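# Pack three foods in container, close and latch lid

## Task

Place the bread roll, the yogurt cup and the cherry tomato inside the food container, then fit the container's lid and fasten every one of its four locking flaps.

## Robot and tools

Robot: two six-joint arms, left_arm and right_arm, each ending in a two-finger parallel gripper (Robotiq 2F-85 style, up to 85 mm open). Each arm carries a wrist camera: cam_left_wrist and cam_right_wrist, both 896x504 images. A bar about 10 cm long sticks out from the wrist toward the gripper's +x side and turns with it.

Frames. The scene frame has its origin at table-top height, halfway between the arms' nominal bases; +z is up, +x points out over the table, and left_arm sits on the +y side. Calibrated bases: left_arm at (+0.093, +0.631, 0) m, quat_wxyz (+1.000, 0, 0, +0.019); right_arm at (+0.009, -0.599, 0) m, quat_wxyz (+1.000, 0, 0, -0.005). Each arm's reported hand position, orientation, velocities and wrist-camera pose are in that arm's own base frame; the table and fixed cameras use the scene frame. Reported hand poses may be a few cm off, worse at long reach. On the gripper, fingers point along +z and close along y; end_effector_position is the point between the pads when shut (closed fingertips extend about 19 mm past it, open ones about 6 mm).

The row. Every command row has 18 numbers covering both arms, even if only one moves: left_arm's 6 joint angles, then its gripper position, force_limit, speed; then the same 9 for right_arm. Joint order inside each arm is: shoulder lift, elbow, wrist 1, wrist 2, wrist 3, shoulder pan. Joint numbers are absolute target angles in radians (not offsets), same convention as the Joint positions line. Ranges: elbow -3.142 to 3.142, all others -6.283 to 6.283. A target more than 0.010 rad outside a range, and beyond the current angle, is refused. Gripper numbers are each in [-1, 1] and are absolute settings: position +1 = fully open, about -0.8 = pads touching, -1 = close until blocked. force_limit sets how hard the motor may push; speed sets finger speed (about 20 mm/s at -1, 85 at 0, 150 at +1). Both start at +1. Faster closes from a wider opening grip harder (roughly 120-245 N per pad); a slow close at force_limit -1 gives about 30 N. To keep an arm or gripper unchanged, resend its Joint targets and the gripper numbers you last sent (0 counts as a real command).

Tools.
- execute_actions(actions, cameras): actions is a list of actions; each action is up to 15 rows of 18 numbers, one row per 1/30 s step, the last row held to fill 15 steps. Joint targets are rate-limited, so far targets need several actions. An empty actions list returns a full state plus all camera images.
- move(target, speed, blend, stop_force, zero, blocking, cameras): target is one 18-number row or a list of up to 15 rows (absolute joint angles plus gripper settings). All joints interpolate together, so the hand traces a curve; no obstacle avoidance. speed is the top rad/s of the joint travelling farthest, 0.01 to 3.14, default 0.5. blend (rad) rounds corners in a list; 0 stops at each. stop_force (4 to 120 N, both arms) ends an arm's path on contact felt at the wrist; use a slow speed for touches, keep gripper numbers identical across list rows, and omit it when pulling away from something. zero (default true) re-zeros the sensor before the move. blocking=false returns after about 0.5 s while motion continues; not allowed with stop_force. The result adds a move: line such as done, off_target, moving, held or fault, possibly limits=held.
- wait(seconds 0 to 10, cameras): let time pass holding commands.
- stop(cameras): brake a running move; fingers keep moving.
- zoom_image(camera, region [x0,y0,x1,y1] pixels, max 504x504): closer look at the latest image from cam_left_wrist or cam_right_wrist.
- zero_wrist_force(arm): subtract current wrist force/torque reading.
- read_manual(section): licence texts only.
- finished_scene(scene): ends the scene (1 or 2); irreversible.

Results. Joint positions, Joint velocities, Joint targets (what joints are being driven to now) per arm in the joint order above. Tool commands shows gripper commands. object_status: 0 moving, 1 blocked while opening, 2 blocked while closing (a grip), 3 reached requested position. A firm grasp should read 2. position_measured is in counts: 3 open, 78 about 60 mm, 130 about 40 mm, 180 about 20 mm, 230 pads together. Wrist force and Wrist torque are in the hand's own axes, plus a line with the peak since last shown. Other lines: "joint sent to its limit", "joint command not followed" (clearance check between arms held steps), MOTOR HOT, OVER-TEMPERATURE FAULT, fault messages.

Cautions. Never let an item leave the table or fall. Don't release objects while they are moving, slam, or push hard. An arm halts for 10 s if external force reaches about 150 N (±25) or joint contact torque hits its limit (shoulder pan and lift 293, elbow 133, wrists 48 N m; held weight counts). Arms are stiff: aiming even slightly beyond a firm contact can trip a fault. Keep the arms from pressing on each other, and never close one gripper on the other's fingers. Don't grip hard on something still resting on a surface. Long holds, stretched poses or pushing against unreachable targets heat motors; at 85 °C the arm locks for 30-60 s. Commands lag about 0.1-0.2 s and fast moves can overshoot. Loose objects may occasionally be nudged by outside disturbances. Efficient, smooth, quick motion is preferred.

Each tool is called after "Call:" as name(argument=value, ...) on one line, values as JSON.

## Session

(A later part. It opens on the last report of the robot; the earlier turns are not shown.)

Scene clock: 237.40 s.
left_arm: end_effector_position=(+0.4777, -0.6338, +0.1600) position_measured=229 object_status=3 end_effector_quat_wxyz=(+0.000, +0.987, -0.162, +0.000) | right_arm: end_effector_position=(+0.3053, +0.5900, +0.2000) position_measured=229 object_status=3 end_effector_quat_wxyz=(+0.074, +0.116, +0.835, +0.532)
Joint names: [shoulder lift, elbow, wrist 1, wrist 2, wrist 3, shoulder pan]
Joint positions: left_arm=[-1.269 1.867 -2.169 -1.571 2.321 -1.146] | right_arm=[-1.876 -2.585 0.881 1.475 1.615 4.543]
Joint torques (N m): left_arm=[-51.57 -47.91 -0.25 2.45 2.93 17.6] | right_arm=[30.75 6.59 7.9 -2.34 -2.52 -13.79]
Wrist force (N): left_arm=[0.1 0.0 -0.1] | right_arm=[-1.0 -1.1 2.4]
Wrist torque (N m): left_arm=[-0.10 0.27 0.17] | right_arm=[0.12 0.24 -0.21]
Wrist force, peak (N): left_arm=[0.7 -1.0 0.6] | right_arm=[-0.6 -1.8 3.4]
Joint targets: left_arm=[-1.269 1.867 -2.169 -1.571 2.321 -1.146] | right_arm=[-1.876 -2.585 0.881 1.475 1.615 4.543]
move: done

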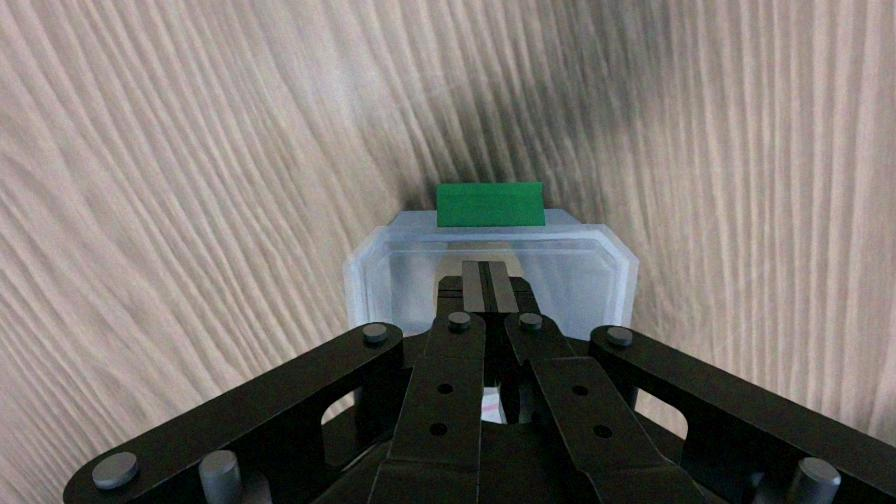

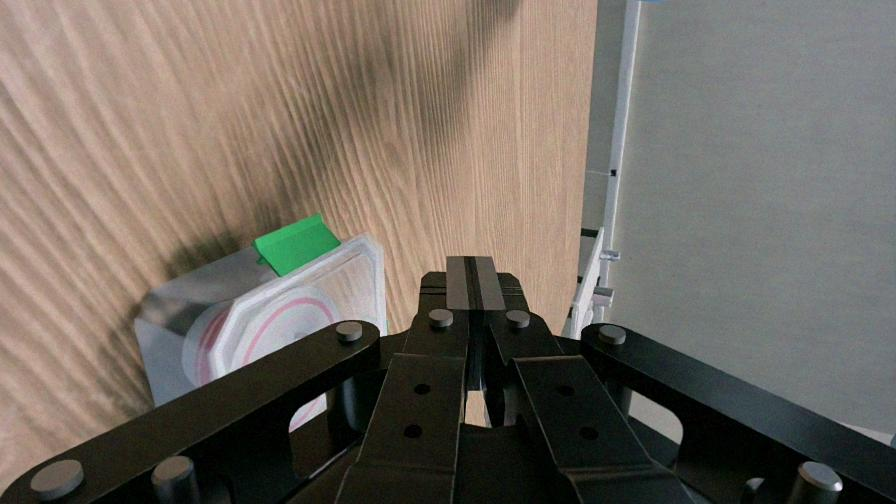

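Call:
move(target=[[-1.2012,1.8782,-2.248,-1.571,2.3251,-1.1415,-0.8,-1,0,-2.3361,-2.5486,1.3047,1.4754,1.6154,4.5425,-0.8,-1,0],[-1.2012,1.8782,-2.248,-1.571,2.3251,-1.1415,-0.8,-1,0,-2.3326,-2.4968,1.2512,1.5360,1.587,4.4756,-0.8,-1,0]], speed=[0.3,0.05], stop_force=12, cameras=["cam_left_wrist","cam_right_wrist"])

Scene clock: 240.17 s.
left_arm: end_effector_position=(+0.4858, -0.6429, +0.1101) position_measured=229 object_status=3 end_effector_quat_wxyz=(+0.000, +0.987, -0.162, +0.000) | right_arm: end_effector_position=(+0.3056, +0.5915, +0.0543) position_measured=229 object_status=3 end_effector_quat_wxyz=(+0.074, +0.116, +0.836, +0.532)
Joint names: [shoulder lift, elbow, wrist 1, wrist 2, wrist 3, shoulder pan]
Joint positions: left_arm=[-1.201 1.878 -2.248 -1.571 2.325 -1.141] | right_arm=[-2.316 -2.55 1.285 1.475 1.615 4.542]
Joint torques (N m): left_arm=[-51 -31.24 -7.61 2.77 2.9 14.6] | right_arm=[60.58 -2.29 5.39 0.17 0.06 4.04]
Wrist force (N): left_arm=[0.0 -0.3 0.2] | right_arm=[-0.9 -1.7 2.4]
Wrist torque (N m): left_arm=[-0.14 0.31 0.15] | right_arm=[-0.01 0.25 -0.22]
Wrist force, peak (N): left_arm=[0.1 -0.3 0.7] | right_arm=[0.1 -4.5 2.8]
Joint targets: left_arm=[-1.201 1.878 -2.248 -1.571 2.325 -1.141] | right_arm=[-2.316 -2.550 1.285 1.475 1.615 4.542]
Tool commands: left_gripper/position=-0.8 left_gripper/force_limit=-1.0 left_gripper/speed=+0.0 right_gripper/position=-0.796078 right_gripper/force_limit=-1.0 right_gripper/speed=+0.003922
FORCE FAULT: contact force on the right arm reached its limit, and that arm stopped. The contact can be on any part of that arm, not only on its tool. That arm's remaining commands of this call were not run. That arm is still stopped at the end of this call. That arm stays stopped for about 9 more seconds. Until then a move that you send moves the other arm only, and its call returns only when the move has ended. Once the stop has ended, the next robot result says so. If the stop ends while you think or write, that arm runs what you send next. While its stop runs, that arm takes no new command, but its gripper still runs the gripper command that each later call begins with. Until it ends, the stop uses up actions while you think or wait. An arm that is not stopped still takes commands.
move: fault (right_arm); path passed 1 of 2 targets; right_arm: the shoulder pan is farthest, 0.067 rad from its target

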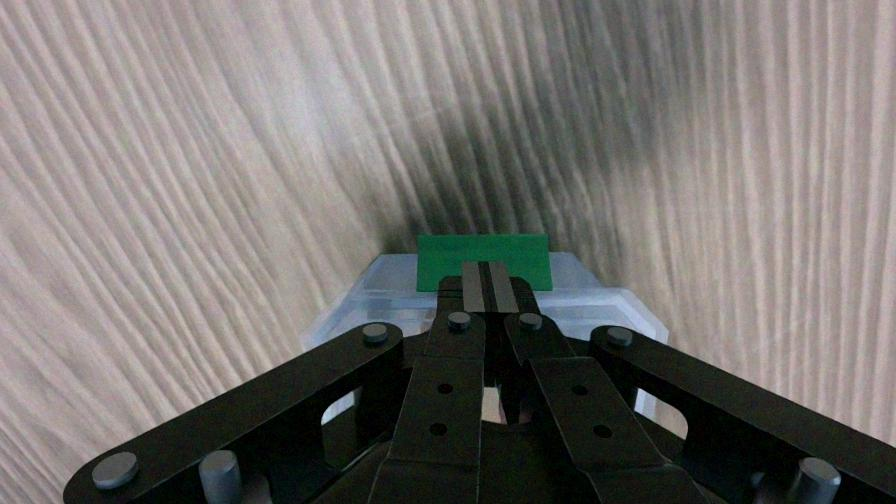

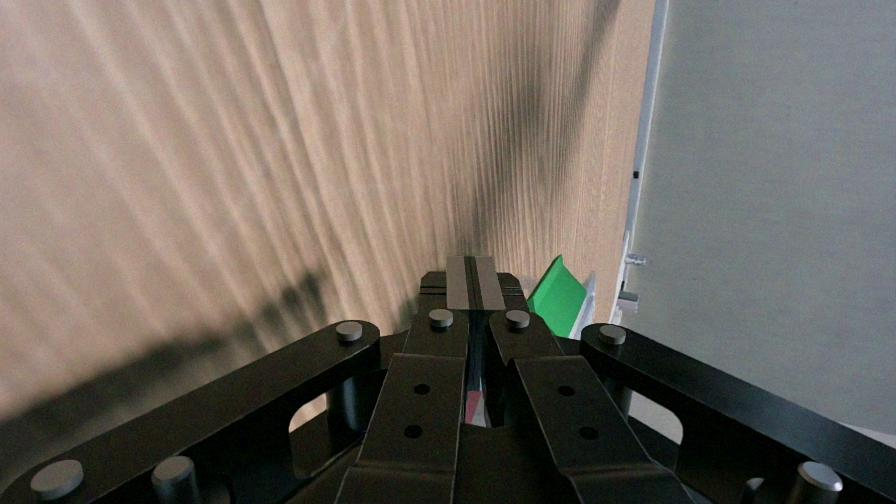

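Call:
wait(seconds=9.5)

Scene clock: 249.97 s.
left_arm: end_effector_position=(+0.4858, -0.6429, +0.1101) position_measured=229 object_status=3 end_effector_quat_wxyz=(+0.000, +0.987, -0.162, +0.000) | right_arm: end_effector_position=(+0.3056, +0.5915, +0.0543) position_measured=229 object_status=3 end_effector_quat_wxyz=(+0.074, +0.116, +0.836, +0.532)
Joint names: [shoulder lift, elbow, wrist 1, wrist 2, wrist 3, shoulder pan]
Joint positions: left_arm=[-1.201 1.878 -2.248 -1.571 2.325 -1.141] | right_arm=[-2.316 -2.55 1.285 1.475 1.615 4.542]
Joint torques (N m): left_arm=[-54.54 -31.56 -7.37 1.76 2.89 12.14] | right_arm=[60.59 -3.19 5.44 -0.33 -0.27 3.38]
Wrist force (N): left_arm=[0.1 -0.1 0.0] | right_arm=[-0.2 -1.8 2.6]
Wrist torque (N m): left_arm=[-0.10 0.30 0.16] | right_arm=[-0.04 0.14 -0.23]
Wrist force, peak (N): left_arm=[0.6 -0.4 0.5] | right_arm=[-1.4 -2.0 3.0]
Joint targets: left_arm=[-1.201 1.878 -2.248 -1.571 2.325 -1.141] | right_arm=[-2.316 -2.550 1.285 1.475 1.615 4.542]
Tool commands: left_gripper/position=-0.8 left_gripper/force_limit=-1.0 left_gripper/speed=+0.0 right_gripper/position=-0.796078 right_gripper/force_limit=-1.0 right_gripper/speed=+0.003922
FORCE FAULT, CONTINUED: the right arm's stop, for the force fault that an earlier result reported, is over. The rest of the stop counts as 19 of the actions that you can send in this scene. That arm's target is now where it stood when the stop ended, not its last command. That arm accepts commands again.
wait: 9.50 s; at rest from the start

Call:
move(target=[[-1.2012,1.8782,-2.248,-1.571,2.3251,-1.1415,-0.8,-1,0,-1.8761,-2.5849,0.8810,1.4754,1.6154,4.5425,-0.8,-1,0],[-1.2012,1.8782,-2.248,-1.571,2.3251,-1.1415,-0.8,-1,0,-2.0390,-2.4853,0.5966,1.5321,1.6095,4.4918,-0.8,-1,0]], speed=[0.25,0.25], cameras=["cam_right_wrist"])

Call:
move(target=[-1.1515,1.9035,-2.323,-1.571,2.3251,-1.1415,-0.8,-1,0,-2.0390,-2.4853,0.5966,1.5321,1.6095,4.4918,-0.8,-1,0], speed=0.03, stop_force=22, cameras=["cam_left_wrist"])

Call:
move(target=[-1.1515,1.9035,-2.323,-1.571,2.3251,-1.1415,-0.8,-1,0,-1.9715,-2.4617,0.5062,1.5874,1.5543,4.4137,-0.8,-1,0], speed=0.025, stop_force=10, cameras=["cam_right_wrist"])

Scene clock: 254.33 s.
left_arm: end_effector_position=(+0.4858, -0.6429, +0.1101) position_measured=229 object_status=3 end_effector_quat_wxyz=(+0.000, +0.987, -0.162, +0.000) | right_arm: end_effector_position=(+0.3269, +0.6119, +0.0500) position_measured=229 object_status=3 end_effector_quat_wxyz=(+0.053, +0.127, +0.915, +0.379)
Joint names: [shoulder lift, elbow, wrist 1, wrist 2, wrist 3, shoulder pan]
Joint positions: left_arm=[-1.201 1.878 -2.248 -1.571 2.325 -1.141] | right_arm=[-2.039 -2.485 0.597 1.532 1.61 4.492]
Joint torques (N m): left_arm=[-53.68 -31.55 -7.47 1.78 2.46 13.98] | right_arm=[45.22 23.95 2.3 1.7 -2.32 -11.8]
Wrist force (N): left_arm=[0.2 0.0 0.4] | right_arm=[-0.8 -1.6 2.5]
Wrist torque (N m): left_arm=[-0.08 0.29 0.16] | right_arm=[0.06 0.24 -0.14]
Wrist force, peak (N): left_arm=[0.3 -0.4 0.4] | right_arm=[-0.6 -1.7 3.9]
Joint targets: left_arm=[-1.201 1.878 -2.248 -1.571 2.325 -1.141] | right_arm=[-2.039 -2.485 0.597 1.532 1.609 4.492]
move: done
Images, in order (width x height): cam_right_wrist 896x504.

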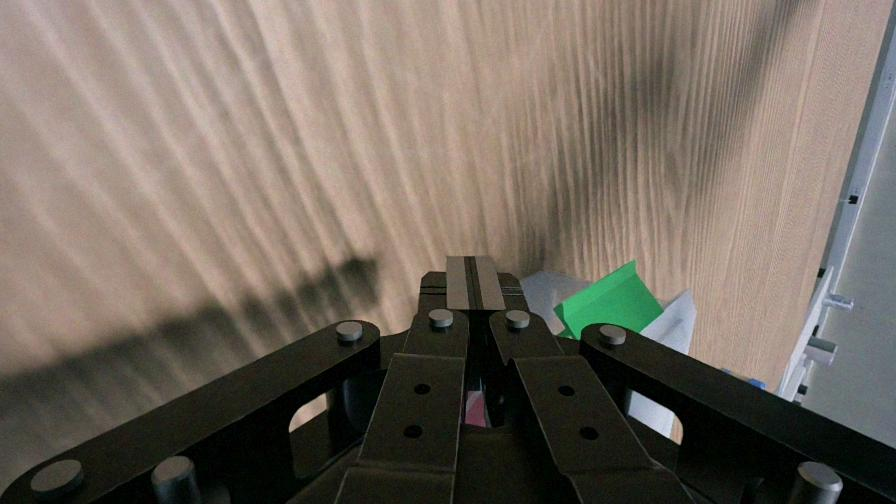

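Scene clock: 257.73 s.
left_arm: end_effector_position=(+0.4858, -0.6429, +0.0660) position_measured=229 object_status=3 end_effector_quat_wxyz=(+0.000, +0.987, -0.162, +0.000) | right_arm: end_effector_position=(+0.3270, +0.6119, +0.0499) position_measured=229 object_status=3 end_effector_quat_wxyz=(+0.053, +0.127, +0.915, +0.379)
Joint names: [shoulder lift, elbow, wrist 1, wrist 2, wrist 3, shoulder pan]
Joint positions: left_arm=[-1.151 1.904 -2.323 -1.571 2.325 -1.141] | right_arm=[-2.039 -2.485 0.597 1.532 1.609 4.492]
Joint torques (N m): left_arm=[-53.47 -29.64 -7.14 1.41 2.56 8.82] | right_arm=[48.64 23.22 2.68 2.32 -2.17 -12.75]
Wrist force (N): left_arm=[1.6 -0.1 -2.5] | right_arm=[-0.1 -0.9 2.0]
Wrist torque (N m): left_arm=[-0.12 0.29 0.14] | right_arm=[0.17 0.12 -0.14]
Wrist force, peak (N): left_arm=[3.0 -0.4 -4.9] | right_arm=[-1.1 -1.6 2.7]
Joint targets: left_arm=[-1.151 1.903 -2.323 -1.571 2.325 -1.141] | right_arm=[-2.039 -2.485 0.597 1.532 1.609 4.492]
move: done
Images, in order (width x height): cam_left_wrist 896x504.

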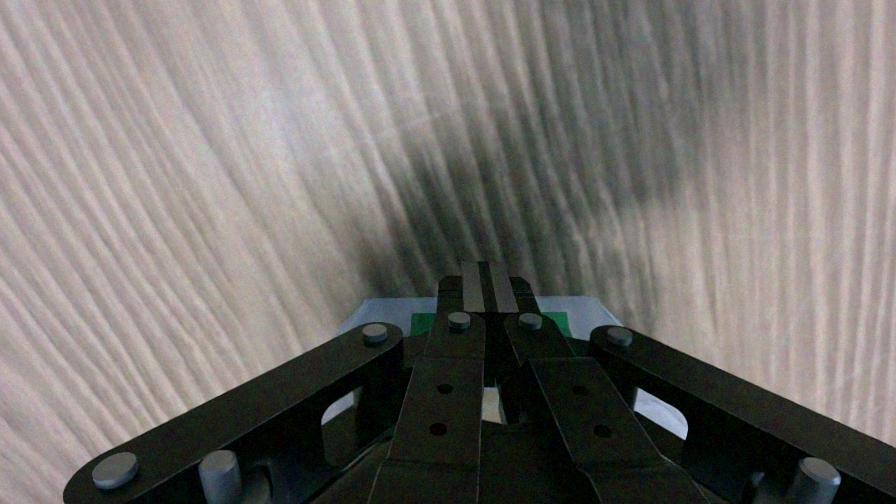

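Scene clock: 260.80 s.
left_arm: end_effector_position=(+0.4858, -0.6429, +0.0660) position_measured=229 object_status=3 end_effector_quat_wxyz=(+0.000, +0.987, -0.162, +0.000) | right_arm: end_effector_position=(+0.3450, +0.6074, +0.0645) position_measured=229 object_status=3 end_effector_quat_wxyz=(+0.052, +0.127, +0.915, +0.379)
Joint names: [shoulder lift, elbow, wrist 1, wrist 2, wrist 3, shoulder pan]
Joint positions: left_arm=[-1.151 1.904 -2.323 -1.571 2.325 -1.141] | right_arm=[-2.005 -2.473 0.551 1.56 1.582 4.452]
Joint torques (N m): left_arm=[-62.47 -37.27 1.1 -6.64 2.55 -9.19] | right_arm=[48.44 10.03 9.34 -4.22 2.42 11.09]
Wrist force (N): left_arm=[10.9 -3.7 -2.2] | right_arm=[9.0 -4.5 1.7]
Wrist torque (N m): left_arm=[-0.06 0.46 0.14] | right_arm=[0.12 0.36 -0.28]
Wrist force, peak (N): left_arm=[15.6 -3.7 -2.3] | right_arm=[14.5 -4.9 -0.7]
Joint targets: left_arm=[-1.151 1.903 -2.323 -1.571 2.325 -1.141] | right_arm=[-2.005 -2.473 0.551 1.560 1.582 4.452]
move: contact (right_arm); right_arm: the wrist 1 is farthest, 0.045 rad from its target
Images, in order (width x height): cam_right_wrist 896x504.

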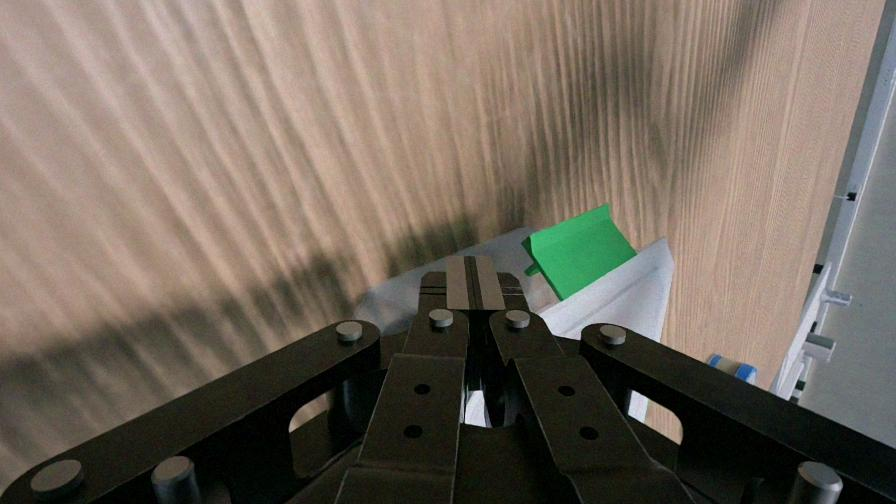

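Call:
move(target=[-1.1660,1.9314,-2.3364,-1.571,2.3100,-1.1566,-0.8,-1,0,-2.005,-2.473,0.551,1.56,1.582,4.452,-0.8,-1,0], speed=0.015, stop_force=30, cameras=["cam_left_wrist","cam_right_wrist"])

Scene clock: 262.43 s.
left_arm: end_effector_position=(+0.4839, -0.6423, +0.0658) position_measured=229 object_status=3 end_effector_quat_wxyz=(+0.000, +0.987, -0.162, +0.000) | right_arm: end_effector_position=(+0.3453, +0.6076, +0.0646) position_measured=229 object_status=3 end_effector_quat_wxyz=(+0.053, +0.127, +0.915, +0.379)
Joint names: [shoulder lift, elbow, wrist 1, wrist 2, wrist 3, shoulder pan]
Joint positions: left_arm=[-1.153 1.907 -2.325 -1.571 2.323 -1.143] | right_arm=[-2.005 -2.473 0.551 1.56 1.582 4.452]
Joint torques (N m): left_arm=[-51.03 -28.98 6.08 -14.72 2.85 -12.43] | right_arm=[49.96 33.9 9.9 -14.55 2.36 -40.98]
Wrist force (N): left_arm=[43.1 -11.2 -3.7] | right_arm=[42.0 -10.1 -6.6]
Wrist torque (N m): left_arm=[-0.02 0.64 0.25] | right_arm=[-0.07 0.73 -0.64]
Wrist force, peak (N): left_arm=[45.0 -11.2 -5.0] | right_arm=[42.5 -10.4 -5.6]
Joint targets: left_arm=[-1.153 1.907 -2.325 -1.571 2.323 -1.143] | right_arm=[-2.005 -2.473 0.551 1.560 1.582 4.452]
move: contact (left_arm); left_arm: the elbow is farthest, 0.024 rad from its target

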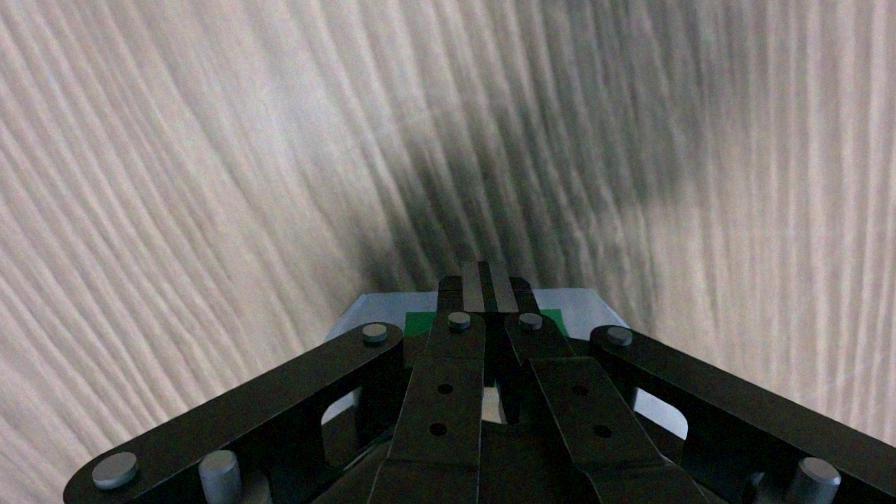

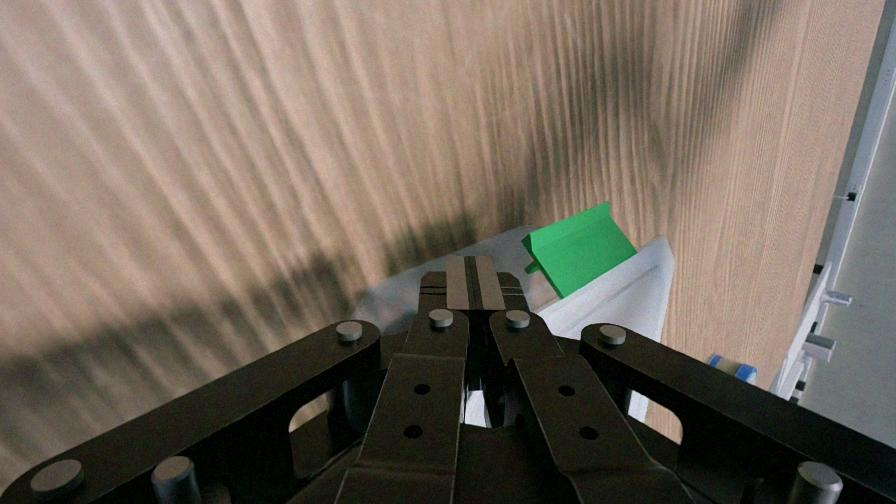

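Call:
move(target=[[-1.1321,1.8722,-2.3111,-1.571,2.3414,-1.1252,-0.8,-1,0,-2.0390,-2.4853,0.5966,1.5321,1.6095,4.4918,-0.8,-1,0],[-1.2648,1.7788,-2.085,-1.571,2.3414,-1.1252,-0.8,-1,0,-1.8761,-2.5849,0.8810,1.4754,1.6154,4.5425,-0.8,-1,0],[-1.2262,2.0786,-2.8871,-2.2299,2.4570,-0.8484,-0.8,-1,0,-1.45,-2.25,-0.8,1.571,1.6,4.55,-0.8,-1,0],[-1.2262,2.0786,-2.8871,-2.2299,2.4570,-0.8484,-0.8,-1,0,-1.8019,-1.9621,-0.948,1.571,1.572,4.4383,-0.8,-1,0]], speed=[0.12,0.5,0.8,0.5], blend=[0,0.02,0.05,0], cameras=["cam_left_wrist","cam_right_wrist"])

Scene clock: 268.37 s.
left_arm: end_effector_position=(+0.5231, -0.5931, +0.1800) position_measured=229 object_status=3 end_effector_quat_wxyz=(+0.378, +0.912, -0.149, -0.062) | right_arm: end_effector_position=(+0.3637, +0.6505, +0.1601) position_measured=229 object_status=3 end_effector_quat_wxyz=(+0.000, +0.137, +0.991, +0.000)
Joint names: [shoulder lift, elbow, wrist 1, wrist 2, wrist 3, shoulder pan]
Joint positions: left_arm=[-1.226 2.079 -2.887 -2.23 2.457 -0.848] | right_arm=[-1.802 -1.962 -0.948 1.571 1.572 4.438]
Joint torques (N m): left_arm=[-47.44 -26.9 -8.3 -5.23 2.77 13.87] | right_arm=[51.64 53.08 2.04 1.78 -2.51 -12.58]
Wrist force (N): left_arm=[0.4 -0.8 0.2] | right_arm=[0.0 0.5 0.4]
Wrist torque (N m): left_arm=[-0.05 0.08 0.47] | right_arm=[0.22 0.14 -0.17]
Wrist force, peak (N): left_arm=[43.9 -11.3 -3.1] | right_arm=[42.7 -10.6 -5.4]
Joint targets: left_arm=[-1.226 2.079 -2.887 -2.230 2.457 -0.848] | right_arm=[-1.802 -1.962 -0.948 1.571 1.572 4.438]
move: done

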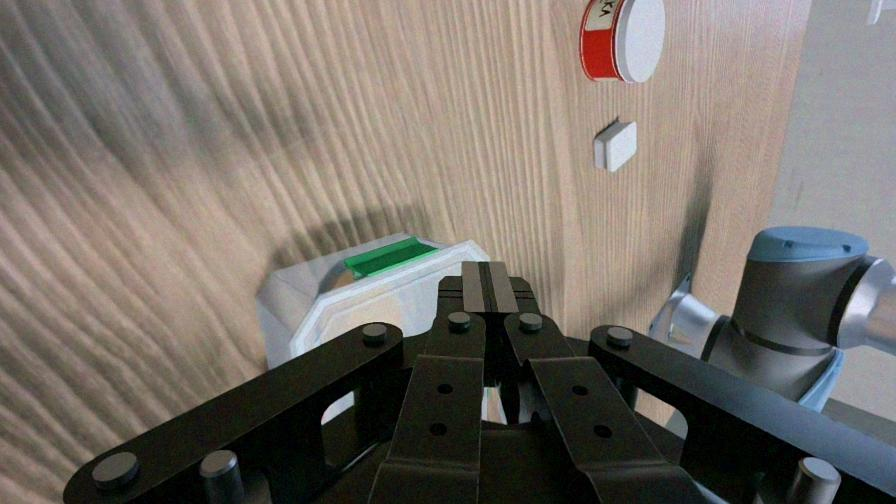

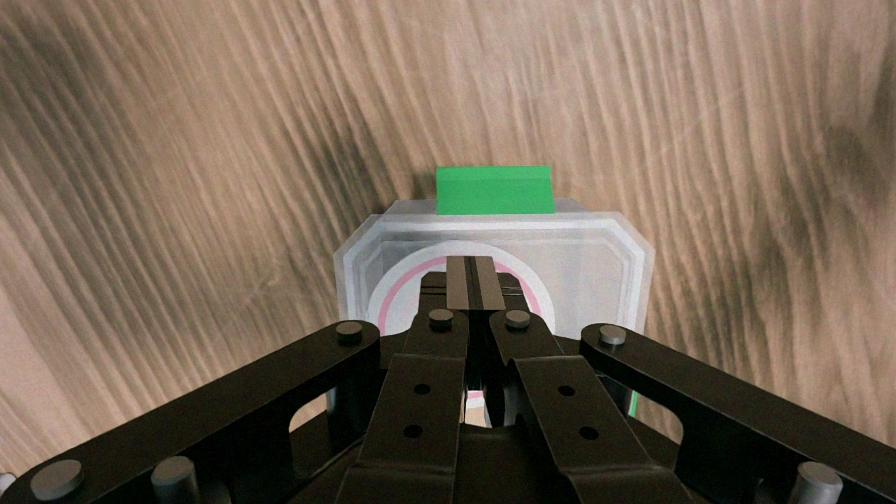

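Call:
move(target=[-1.0234,2.1134,-3.1247,-2.2299,2.4570,-0.8484,-0.8,-1,0,-1.8669,-1.9854,-0.8597,1.571,1.5946,4.4609,-0.8,-1,0], speed=0.2, stop_force=12, cameras=["cam_left_wrist","cam_right_wrist"])

Call:
move(target=[-1.0234,2.1134,-3.1247,-2.2299,2.4570,-0.8484,-0.8,-1,0,-1.9206,-2.0118,-0.7796,1.571,1.5946,4.4609,-0.8,-1,0], speed=0.03, stop_force=22, cameras=["cam_right_wrist"])

Call:
move(target=[-1.0540,2.1915,-3.1941,-2.2152,2.4204,-0.8808,-0.8,-1,0,-1.9206,-2.0118,-0.7796,1.571,1.5946,4.4609,-0.8,-1,0], speed=0.025, stop_force=10, cameras=["cam_left_wrist"])

Scene clock: 270.97 s.
left_arm: end_effector_position=(+0.5231, -0.5931, +0.0500) position_measured=229 object_status=3 end_effector_quat_wxyz=(+0.378, +0.912, -0.149, -0.062) | right_arm: end_effector_position=(+0.3508, +0.6656, +0.1100) position_measured=229 object_status=3 end_effector_quat_wxyz=(+0.000, +0.137, +0.991, +0.000)
Joint names: [shoulder lift, elbow, wrist 1, wrist 2, wrist 3, shoulder pan]
Joint positions: left_arm=[-1.023 2.113 -3.125 -2.23 2.457 -0.848] | right_arm=[-1.867 -1.985 -0.86 1.571 1.595 4.461]
Joint torques (N m): left_arm=[-51.57 -18.29 -7.98 -2.95 3.01 4.52] | right_arm=[58.21 30.49 7.56 1.59 1.82 16.15]
Wrist force (N): left_arm=[0.3 -0.9 -0.2] | right_arm=[-0.5 0.9 0.8]
Wrist torque (N m): left_arm=[-0.06 0.10 0.49] | right_arm=[0.30 0.19 -0.37]
Wrist force, peak (N): left_arm=[-0.2 -2.2 1.1] | right_arm=[-0.2 1.0 2.0]
Joint targets: left_arm=[-1.023 2.113 -3.125 -2.230 2.457 -0.848] | right_arm=[-1.867 -1.985 -0.860 1.571 1.595 4.461]
move: done

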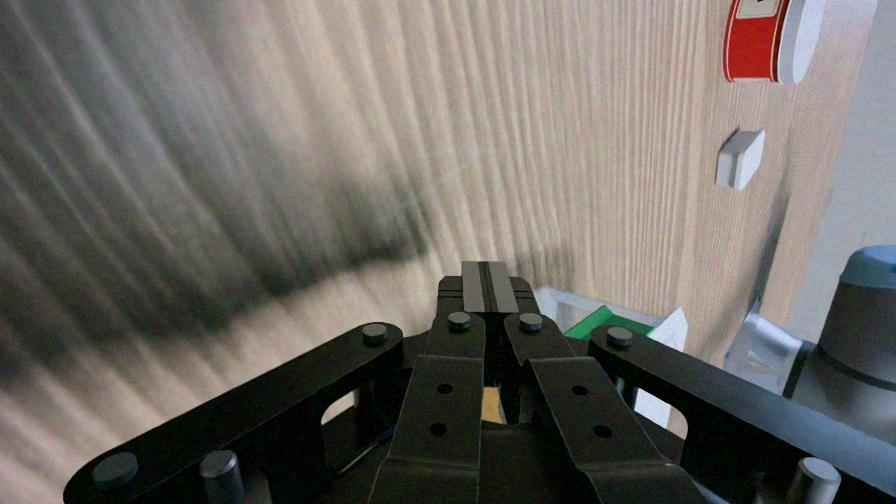

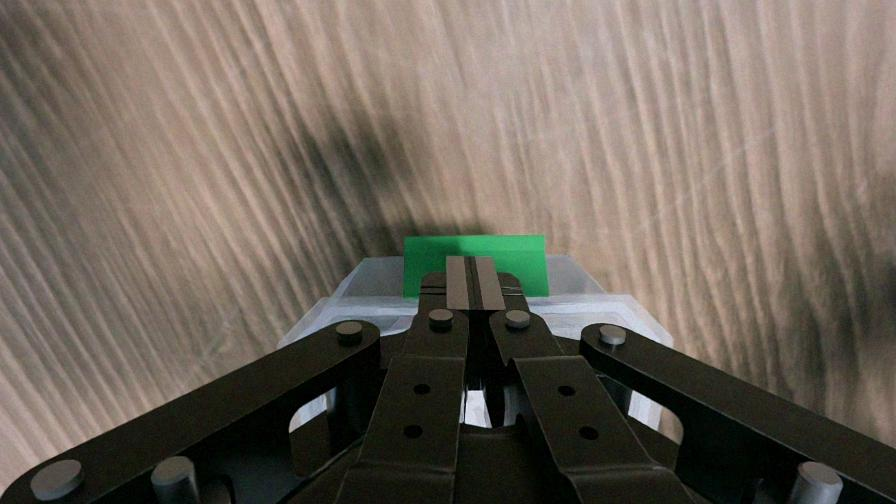

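Scene clock: 274.53 s.
left_arm: end_effector_position=(+0.5231, -0.5931, +0.0500) position_measured=229 object_status=3 end_effector_quat_wxyz=(+0.378, +0.912, -0.149, -0.062) | right_arm: end_effector_position=(+0.3507, +0.6656, +0.0661) position_measured=229 object_status=3 end_effector_quat_wxyz=(+0.000, +0.137, +0.991, +0.000)
Joint names: [shoulder lift, elbow, wrist 1, wrist 2, wrist 3, shoulder pan]
Joint positions: left_arm=[-1.023 2.113 -3.125 -2.23 2.457 -0.848] | right_arm=[-1.921 -2.012 -0.78 1.571 1.595 4.461]
Joint torques (N m): left_arm=[-53.74 -17.64 -8.2 0.07 2.51 -7.33] | right_arm=[56.2 27.26 7.52 -0.79 1.62 14.54]
Wrist force (N): left_arm=[0.0 -0.6 0.2] | right_arm=[1.6 1.3 -2.3]
Wrist torque (N m): left_arm=[-0.01 0.14 0.49] | right_arm=[0.39 0.10 -0.28]
Wrist force, peak (N): left_arm=[0.0 -1.5 0.1] | right_arm=[2.9 0.6 -4.2]
Joint targets: left_arm=[-1.023 2.113 -3.125 -2.230 2.457 -0.848] | right_arm=[-1.921 -2.012 -0.780 1.571 1.595 4.461]
move: done
Images, in order (width x height): cam_right_wrist 896x504.

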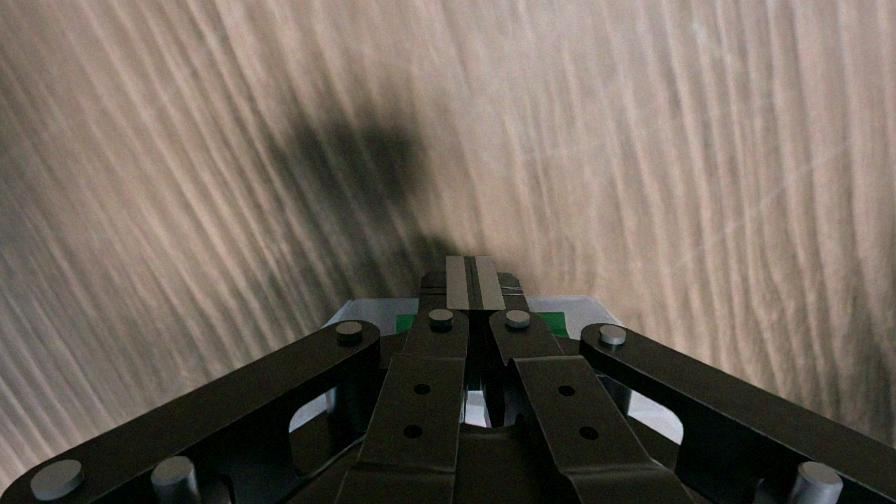

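Scene clock: 278.17 s.
left_arm: end_effector_position=(+0.4918, -0.5829, +0.0499) position_measured=229 object_status=3 end_effector_quat_wxyz=(+0.378, +0.912, -0.149, -0.062) | right_arm: end_effector_position=(+0.3507, +0.6655, +0.0661) position_measured=229 object_status=3 end_effector_quat_wxyz=(+0.000, +0.137, +0.991, +0.000)
Joint names: [shoulder lift, elbow, wrist 1, wrist 2, wrist 3, shoulder pan]
Joint positions: left_arm=[-1.047 2.174 -3.179 -2.218 2.428 -0.874] | right_arm=[-1.921 -2.012 -0.78 1.571 1.595 4.461]
Joint torques (N m): left_arm=[-51.39 -29.29 -0.49 -5.23 2.74 15.75] | right_arm=[69.11 31.98 7.23 -2.79 1.6 -2.33]
Wrist force (N): left_arm=[3.3 -1.3 -0.4] | right_arm=[4.4 -0.5 -3.9]
Wrist torque (N m): left_arm=[-0.10 0.20 0.55] | right_arm=[0.32 0.28 -0.28]
Wrist force, peak (N): left_arm=[12.7 -5.0 -1.3] | right_arm=[11.2 -2.2 -4.6]
Joint targets: left_arm=[-1.047 2.174 -3.179 -2.218 2.428 -0.874] | right_arm=[-1.921 -2.012 -0.780 1.571 1.595 4.461]
move: contact (left_arm); left_arm: the elbow is farthest, 0.017 rad from its target
Images, in order (width x height): cam_left_wrist 896x504.

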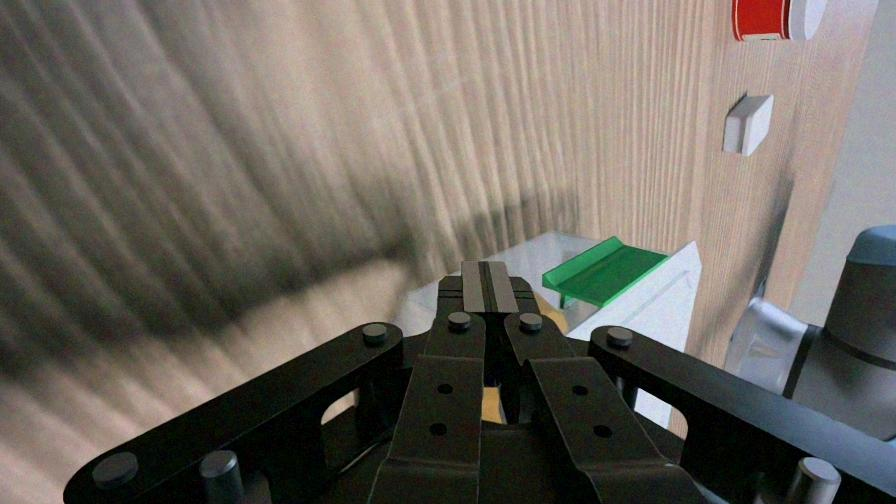

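Call:
move(target=[-1.047,2.174,-3.179,-2.218,2.428,-0.874,-0.8,-1,0,-1.9278,-2.0059,-0.7783,1.571,1.5728,4.4391,-0.8,-1,0], speed=0.015, stop_force=32, cameras=["cam_left_wrist","cam_right_wrist"])

Scene clock: 279.80 s.
left_arm: end_effector_position=(+0.4919, -0.5832, +0.0498) position_measured=229 object_status=3 end_effector_quat_wxyz=(+0.378, +0.912, -0.149, -0.062) | right_arm: end_effector_position=(+0.3528, +0.6650, +0.0658) position_measured=229 object_status=3 end_effector_quat_wxyz=(+0.000, +0.137, +0.991, +0.000)
Joint names: [shoulder lift, elbow, wrist 1, wrist 2, wrist 3, shoulder pan]
Joint positions: left_arm=[-1.047 2.174 -3.179 -2.218 2.428 -0.874] | right_arm=[-1.922 -2.011 -0.779 1.571 1.591 4.458]
Joint torques (N m): left_arm=[-47.26 -9.04 -2.08 -7.48 -2.62 -38.45] | right_arm=[72.9 26.72 4.77 -10.16 1.71 -0.25]
Wrist force (N): left_arm=[38.4 -8.1 -8.8] | right_arm=[31.1 -7.9 -13.1]
Wrist torque (N m): left_arm=[-0.04 0.49 0.46] | right_arm=[0.49 0.71 -0.19]
Wrist force, peak (N): left_arm=[38.6 -8.7 -8.2] | right_arm=[40.8 -9.4 -16.4]
Joint targets: left_arm=[-1.047 2.174 -3.179 -2.218 2.428 -0.874] | right_arm=[-1.922 -2.011 -0.779 1.571 1.591 4.458]
move: contact (right_arm); right_arm: the shoulder pan is farthest, 0.019 rad from its target

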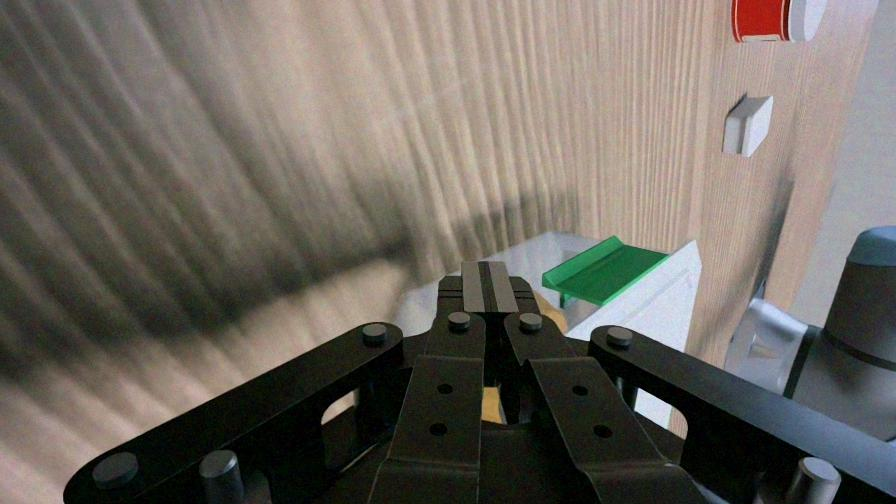

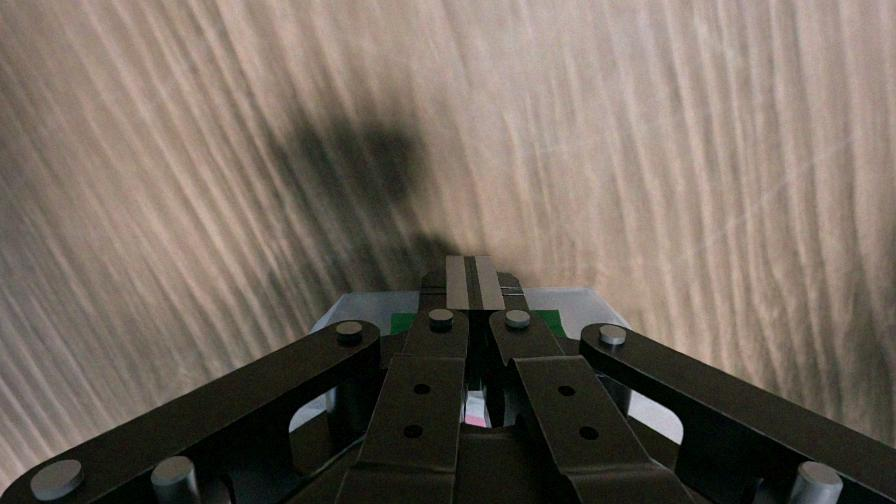

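Call:
move(target=[[-1.0234,2.1134,-3.1247,-2.2299,2.4570,-0.8484,-0.8,-1,0,-1.9163,-2.0185,-0.7772,1.571,1.619,4.4853,-0.8,-1,0],[-1.2262,2.0786,-2.8871,-2.2299,2.4570,-0.8484,-0.8,-1,0,-1.7687,-1.9204,-1.0229,1.571,1.619,4.4853,-0.8,-1,0],[-1.2648,1.7788,-2.085,-1.571,2.3414,-1.1252,-0.8,-1,0,-1.7687,-1.9204,-1.0229,1.571,1.619,4.4853,-0.8,-1,0]], speed=[0.12,0.4,0.5], blend=[0,0.02,0], cameras=["cam_left_wrist","cam_right_wrist"])

Scene clock: 283.63 s.
left_arm: end_effector_position=(+0.5115, -0.6463, +0.1773) position_measured=229 object_status=3 end_effector_quat_wxyz=(+0.096, +0.984, -0.146, -0.029) | right_arm: end_effector_position=(+0.3336, +0.6705, +0.2000) position_measured=229 object_status=3 end_effector_quat_wxyz=(+0.000, +0.137, +0.991, +0.000)
Joint names: [shoulder lift, elbow, wrist 1, wrist 2, wrist 3, shoulder pan]
Joint positions: left_arm=[-1.255 1.853 -2.285 -1.735 2.37 -1.057] | right_arm=[-1.769 -1.92 -1.023 1.571 1.619 4.485]
Joint torques (N m): left_arm=[-49.58 -34.37 -7.66 -3.5 2.84 18.57] | right_arm=[76.2 54.64 1.79 2.05 2.1 16.97]
Wrist force (N): left_arm=[0.3 -0.4 0.4] | right_arm=[-0.8 0.8 0.9]
Wrist torque (N m): left_arm=[-0.11 0.23 0.25] | right_arm=[0.26 0.21 -0.32]
Wrist force, peak (N): left_arm=[38.4 -8.3 -8.9] | right_arm=[31.0 -8.0 -14.5]
Joint targets: left_arm=[-1.255 1.853 -2.285 -1.735 2.370 -1.057] | right_arm=[-1.769 -1.920 -1.023 1.571 1.619 4.485]
move: held (left_arm; a check stopped the path); path passed 2 of 3 targets; limits=held; left_arm: the wrist 1 is farthest, 0.200 rad from its target
joint command not followed: on one or more control steps a check withheld the commanded joint targets of the left arm, and it was not sent them on those steps.
cause: the commanded joint targets, or the way to them, would bring a part of the robot too close to another arm (a part of this arm just beyond the elbow and a part of the right arm just beyond the wrist 2, 14 mm apart when this arm was first held).

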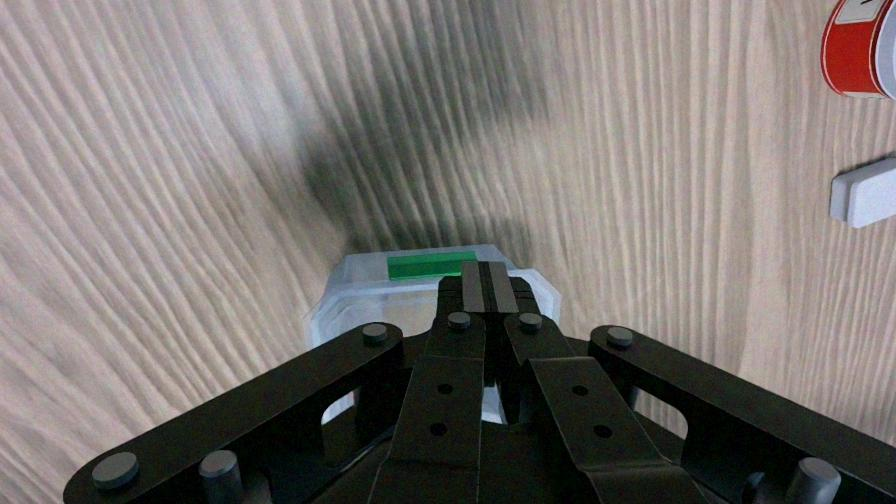

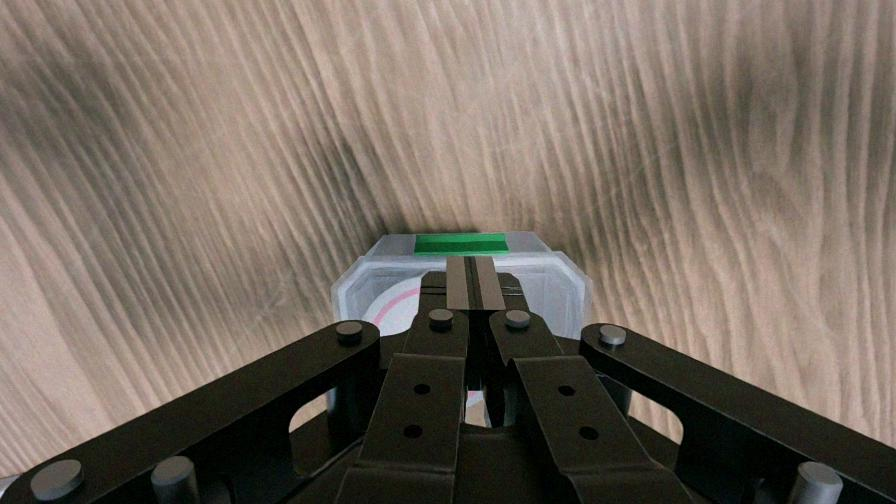

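Call:
zoom_image(camera="cam_left_wrist", region=[300, 220, 580, 350])

Call:
zoom_image(camera="cam_right_wrist", region=[330, 210, 600, 340])

Scaled by 1.800 from the camera's 896x504 image, which has a finer 1280x720 frame.

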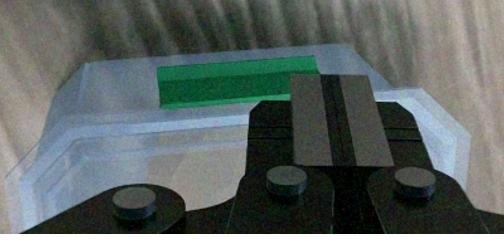

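Scaled by 1.867 from the camera's 896x504 image, which has a finer 1280x720 frame.

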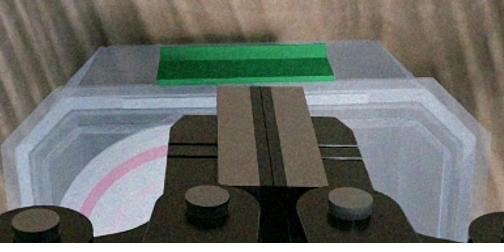

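Call:
move(target=[[-1.2262,2.0786,-2.8871,-2.2299,2.4570,-0.8484,-0.8,-1,0,-1.7687,-1.9204,-1.0229,1.571,1.619,4.4853,-0.8,-1,0],[-1.0172,2.1421,-3.2771,-2.5011,2.4559,-0.7134,-0.8,-1,0,-1.7687,-1.9204,-1.0229,1.571,1.619,4.4853,-0.8,-1,0]], speed=[0.3,0.4], cameras=["cam_left_wrist"])

Call:
zoom_image(camera="cam_left_wrist", region=[440, 180, 740, 400])

Scene clock: 288.07 s.
left_arm: end_effector_position=(+0.5411, -0.5391, +0.1103) position_measured=229 object_status=3 end_effector_quat_wxyz=(+0.494, +0.854, -0.140, -0.081) | right_arm: end_effector_position=(+0.3336, +0.6705, +0.2000) position_measured=229 object_status=3 end_effector_quat_wxyz=(+0.000, +0.137, +0.991, +0.000)
Joint names: [shoulder lift, elbow, wrist 1, wrist 2, wrist 3, shoulder pan]
Joint positions: left_arm=[-1.017 2.142 -3.277 -2.501 2.456 -0.713] | right_arm=[-1.769 -1.92 -1.023 1.571 1.619 4.485]
Joint torques (N m): left_arm=[-50.16 -16.68 -7.7 -5.14 -2.71 15.04] | right_arm=[73.92 54.22 2.02 2.11 1.51 17.17]
Wrist force (N): left_arm=[0.2 -1.0 -0.4] | right_arm=[-0.1 0.1 0.7]
Wrist torque (N m): left_arm=[-0.03 0.01 0.71] | right_arm=[0.14 0.10 -0.32]
Wrist force, peak (N): left_arm=[-0.3 -2.7 -0.5] | right_arm=[-0.1 1.0 1.7]
Joint targets: left_arm=[-1.017 2.142 -3.277 -2.501 2.456 -0.713] | right_arm=[-1.769 -1.920 -1.023 1.571 1.619 4.485]
move: done
Images, in order (width x height): cam_left_wrist 896x504.

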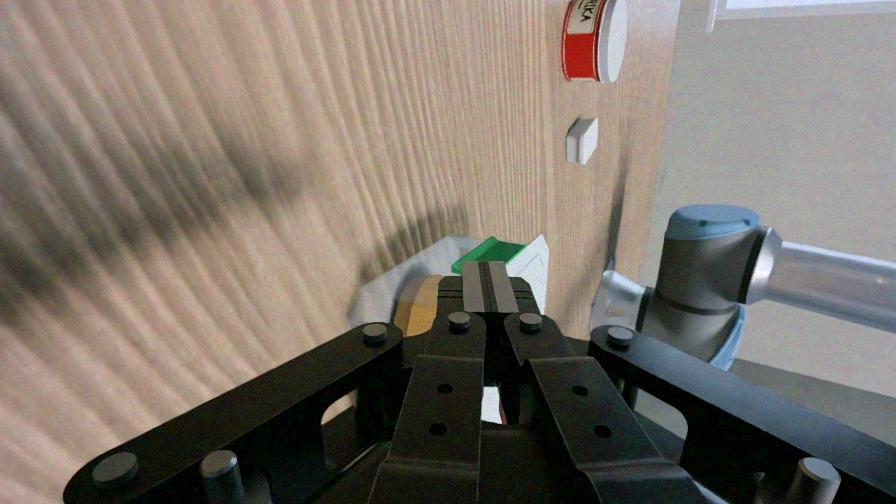

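Scaled by 1.680 from the camera's 896x504 image, which has a finer 1280x720 frame.

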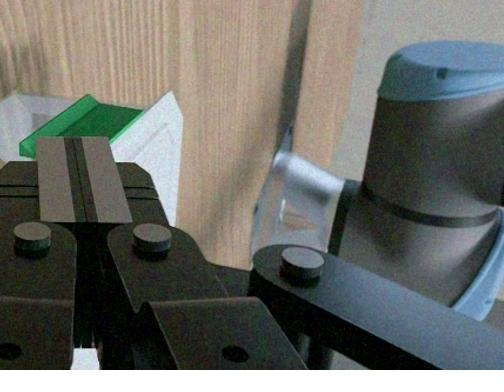

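Call:
finished_scene(scene=2)

The scene is finished: the task was done.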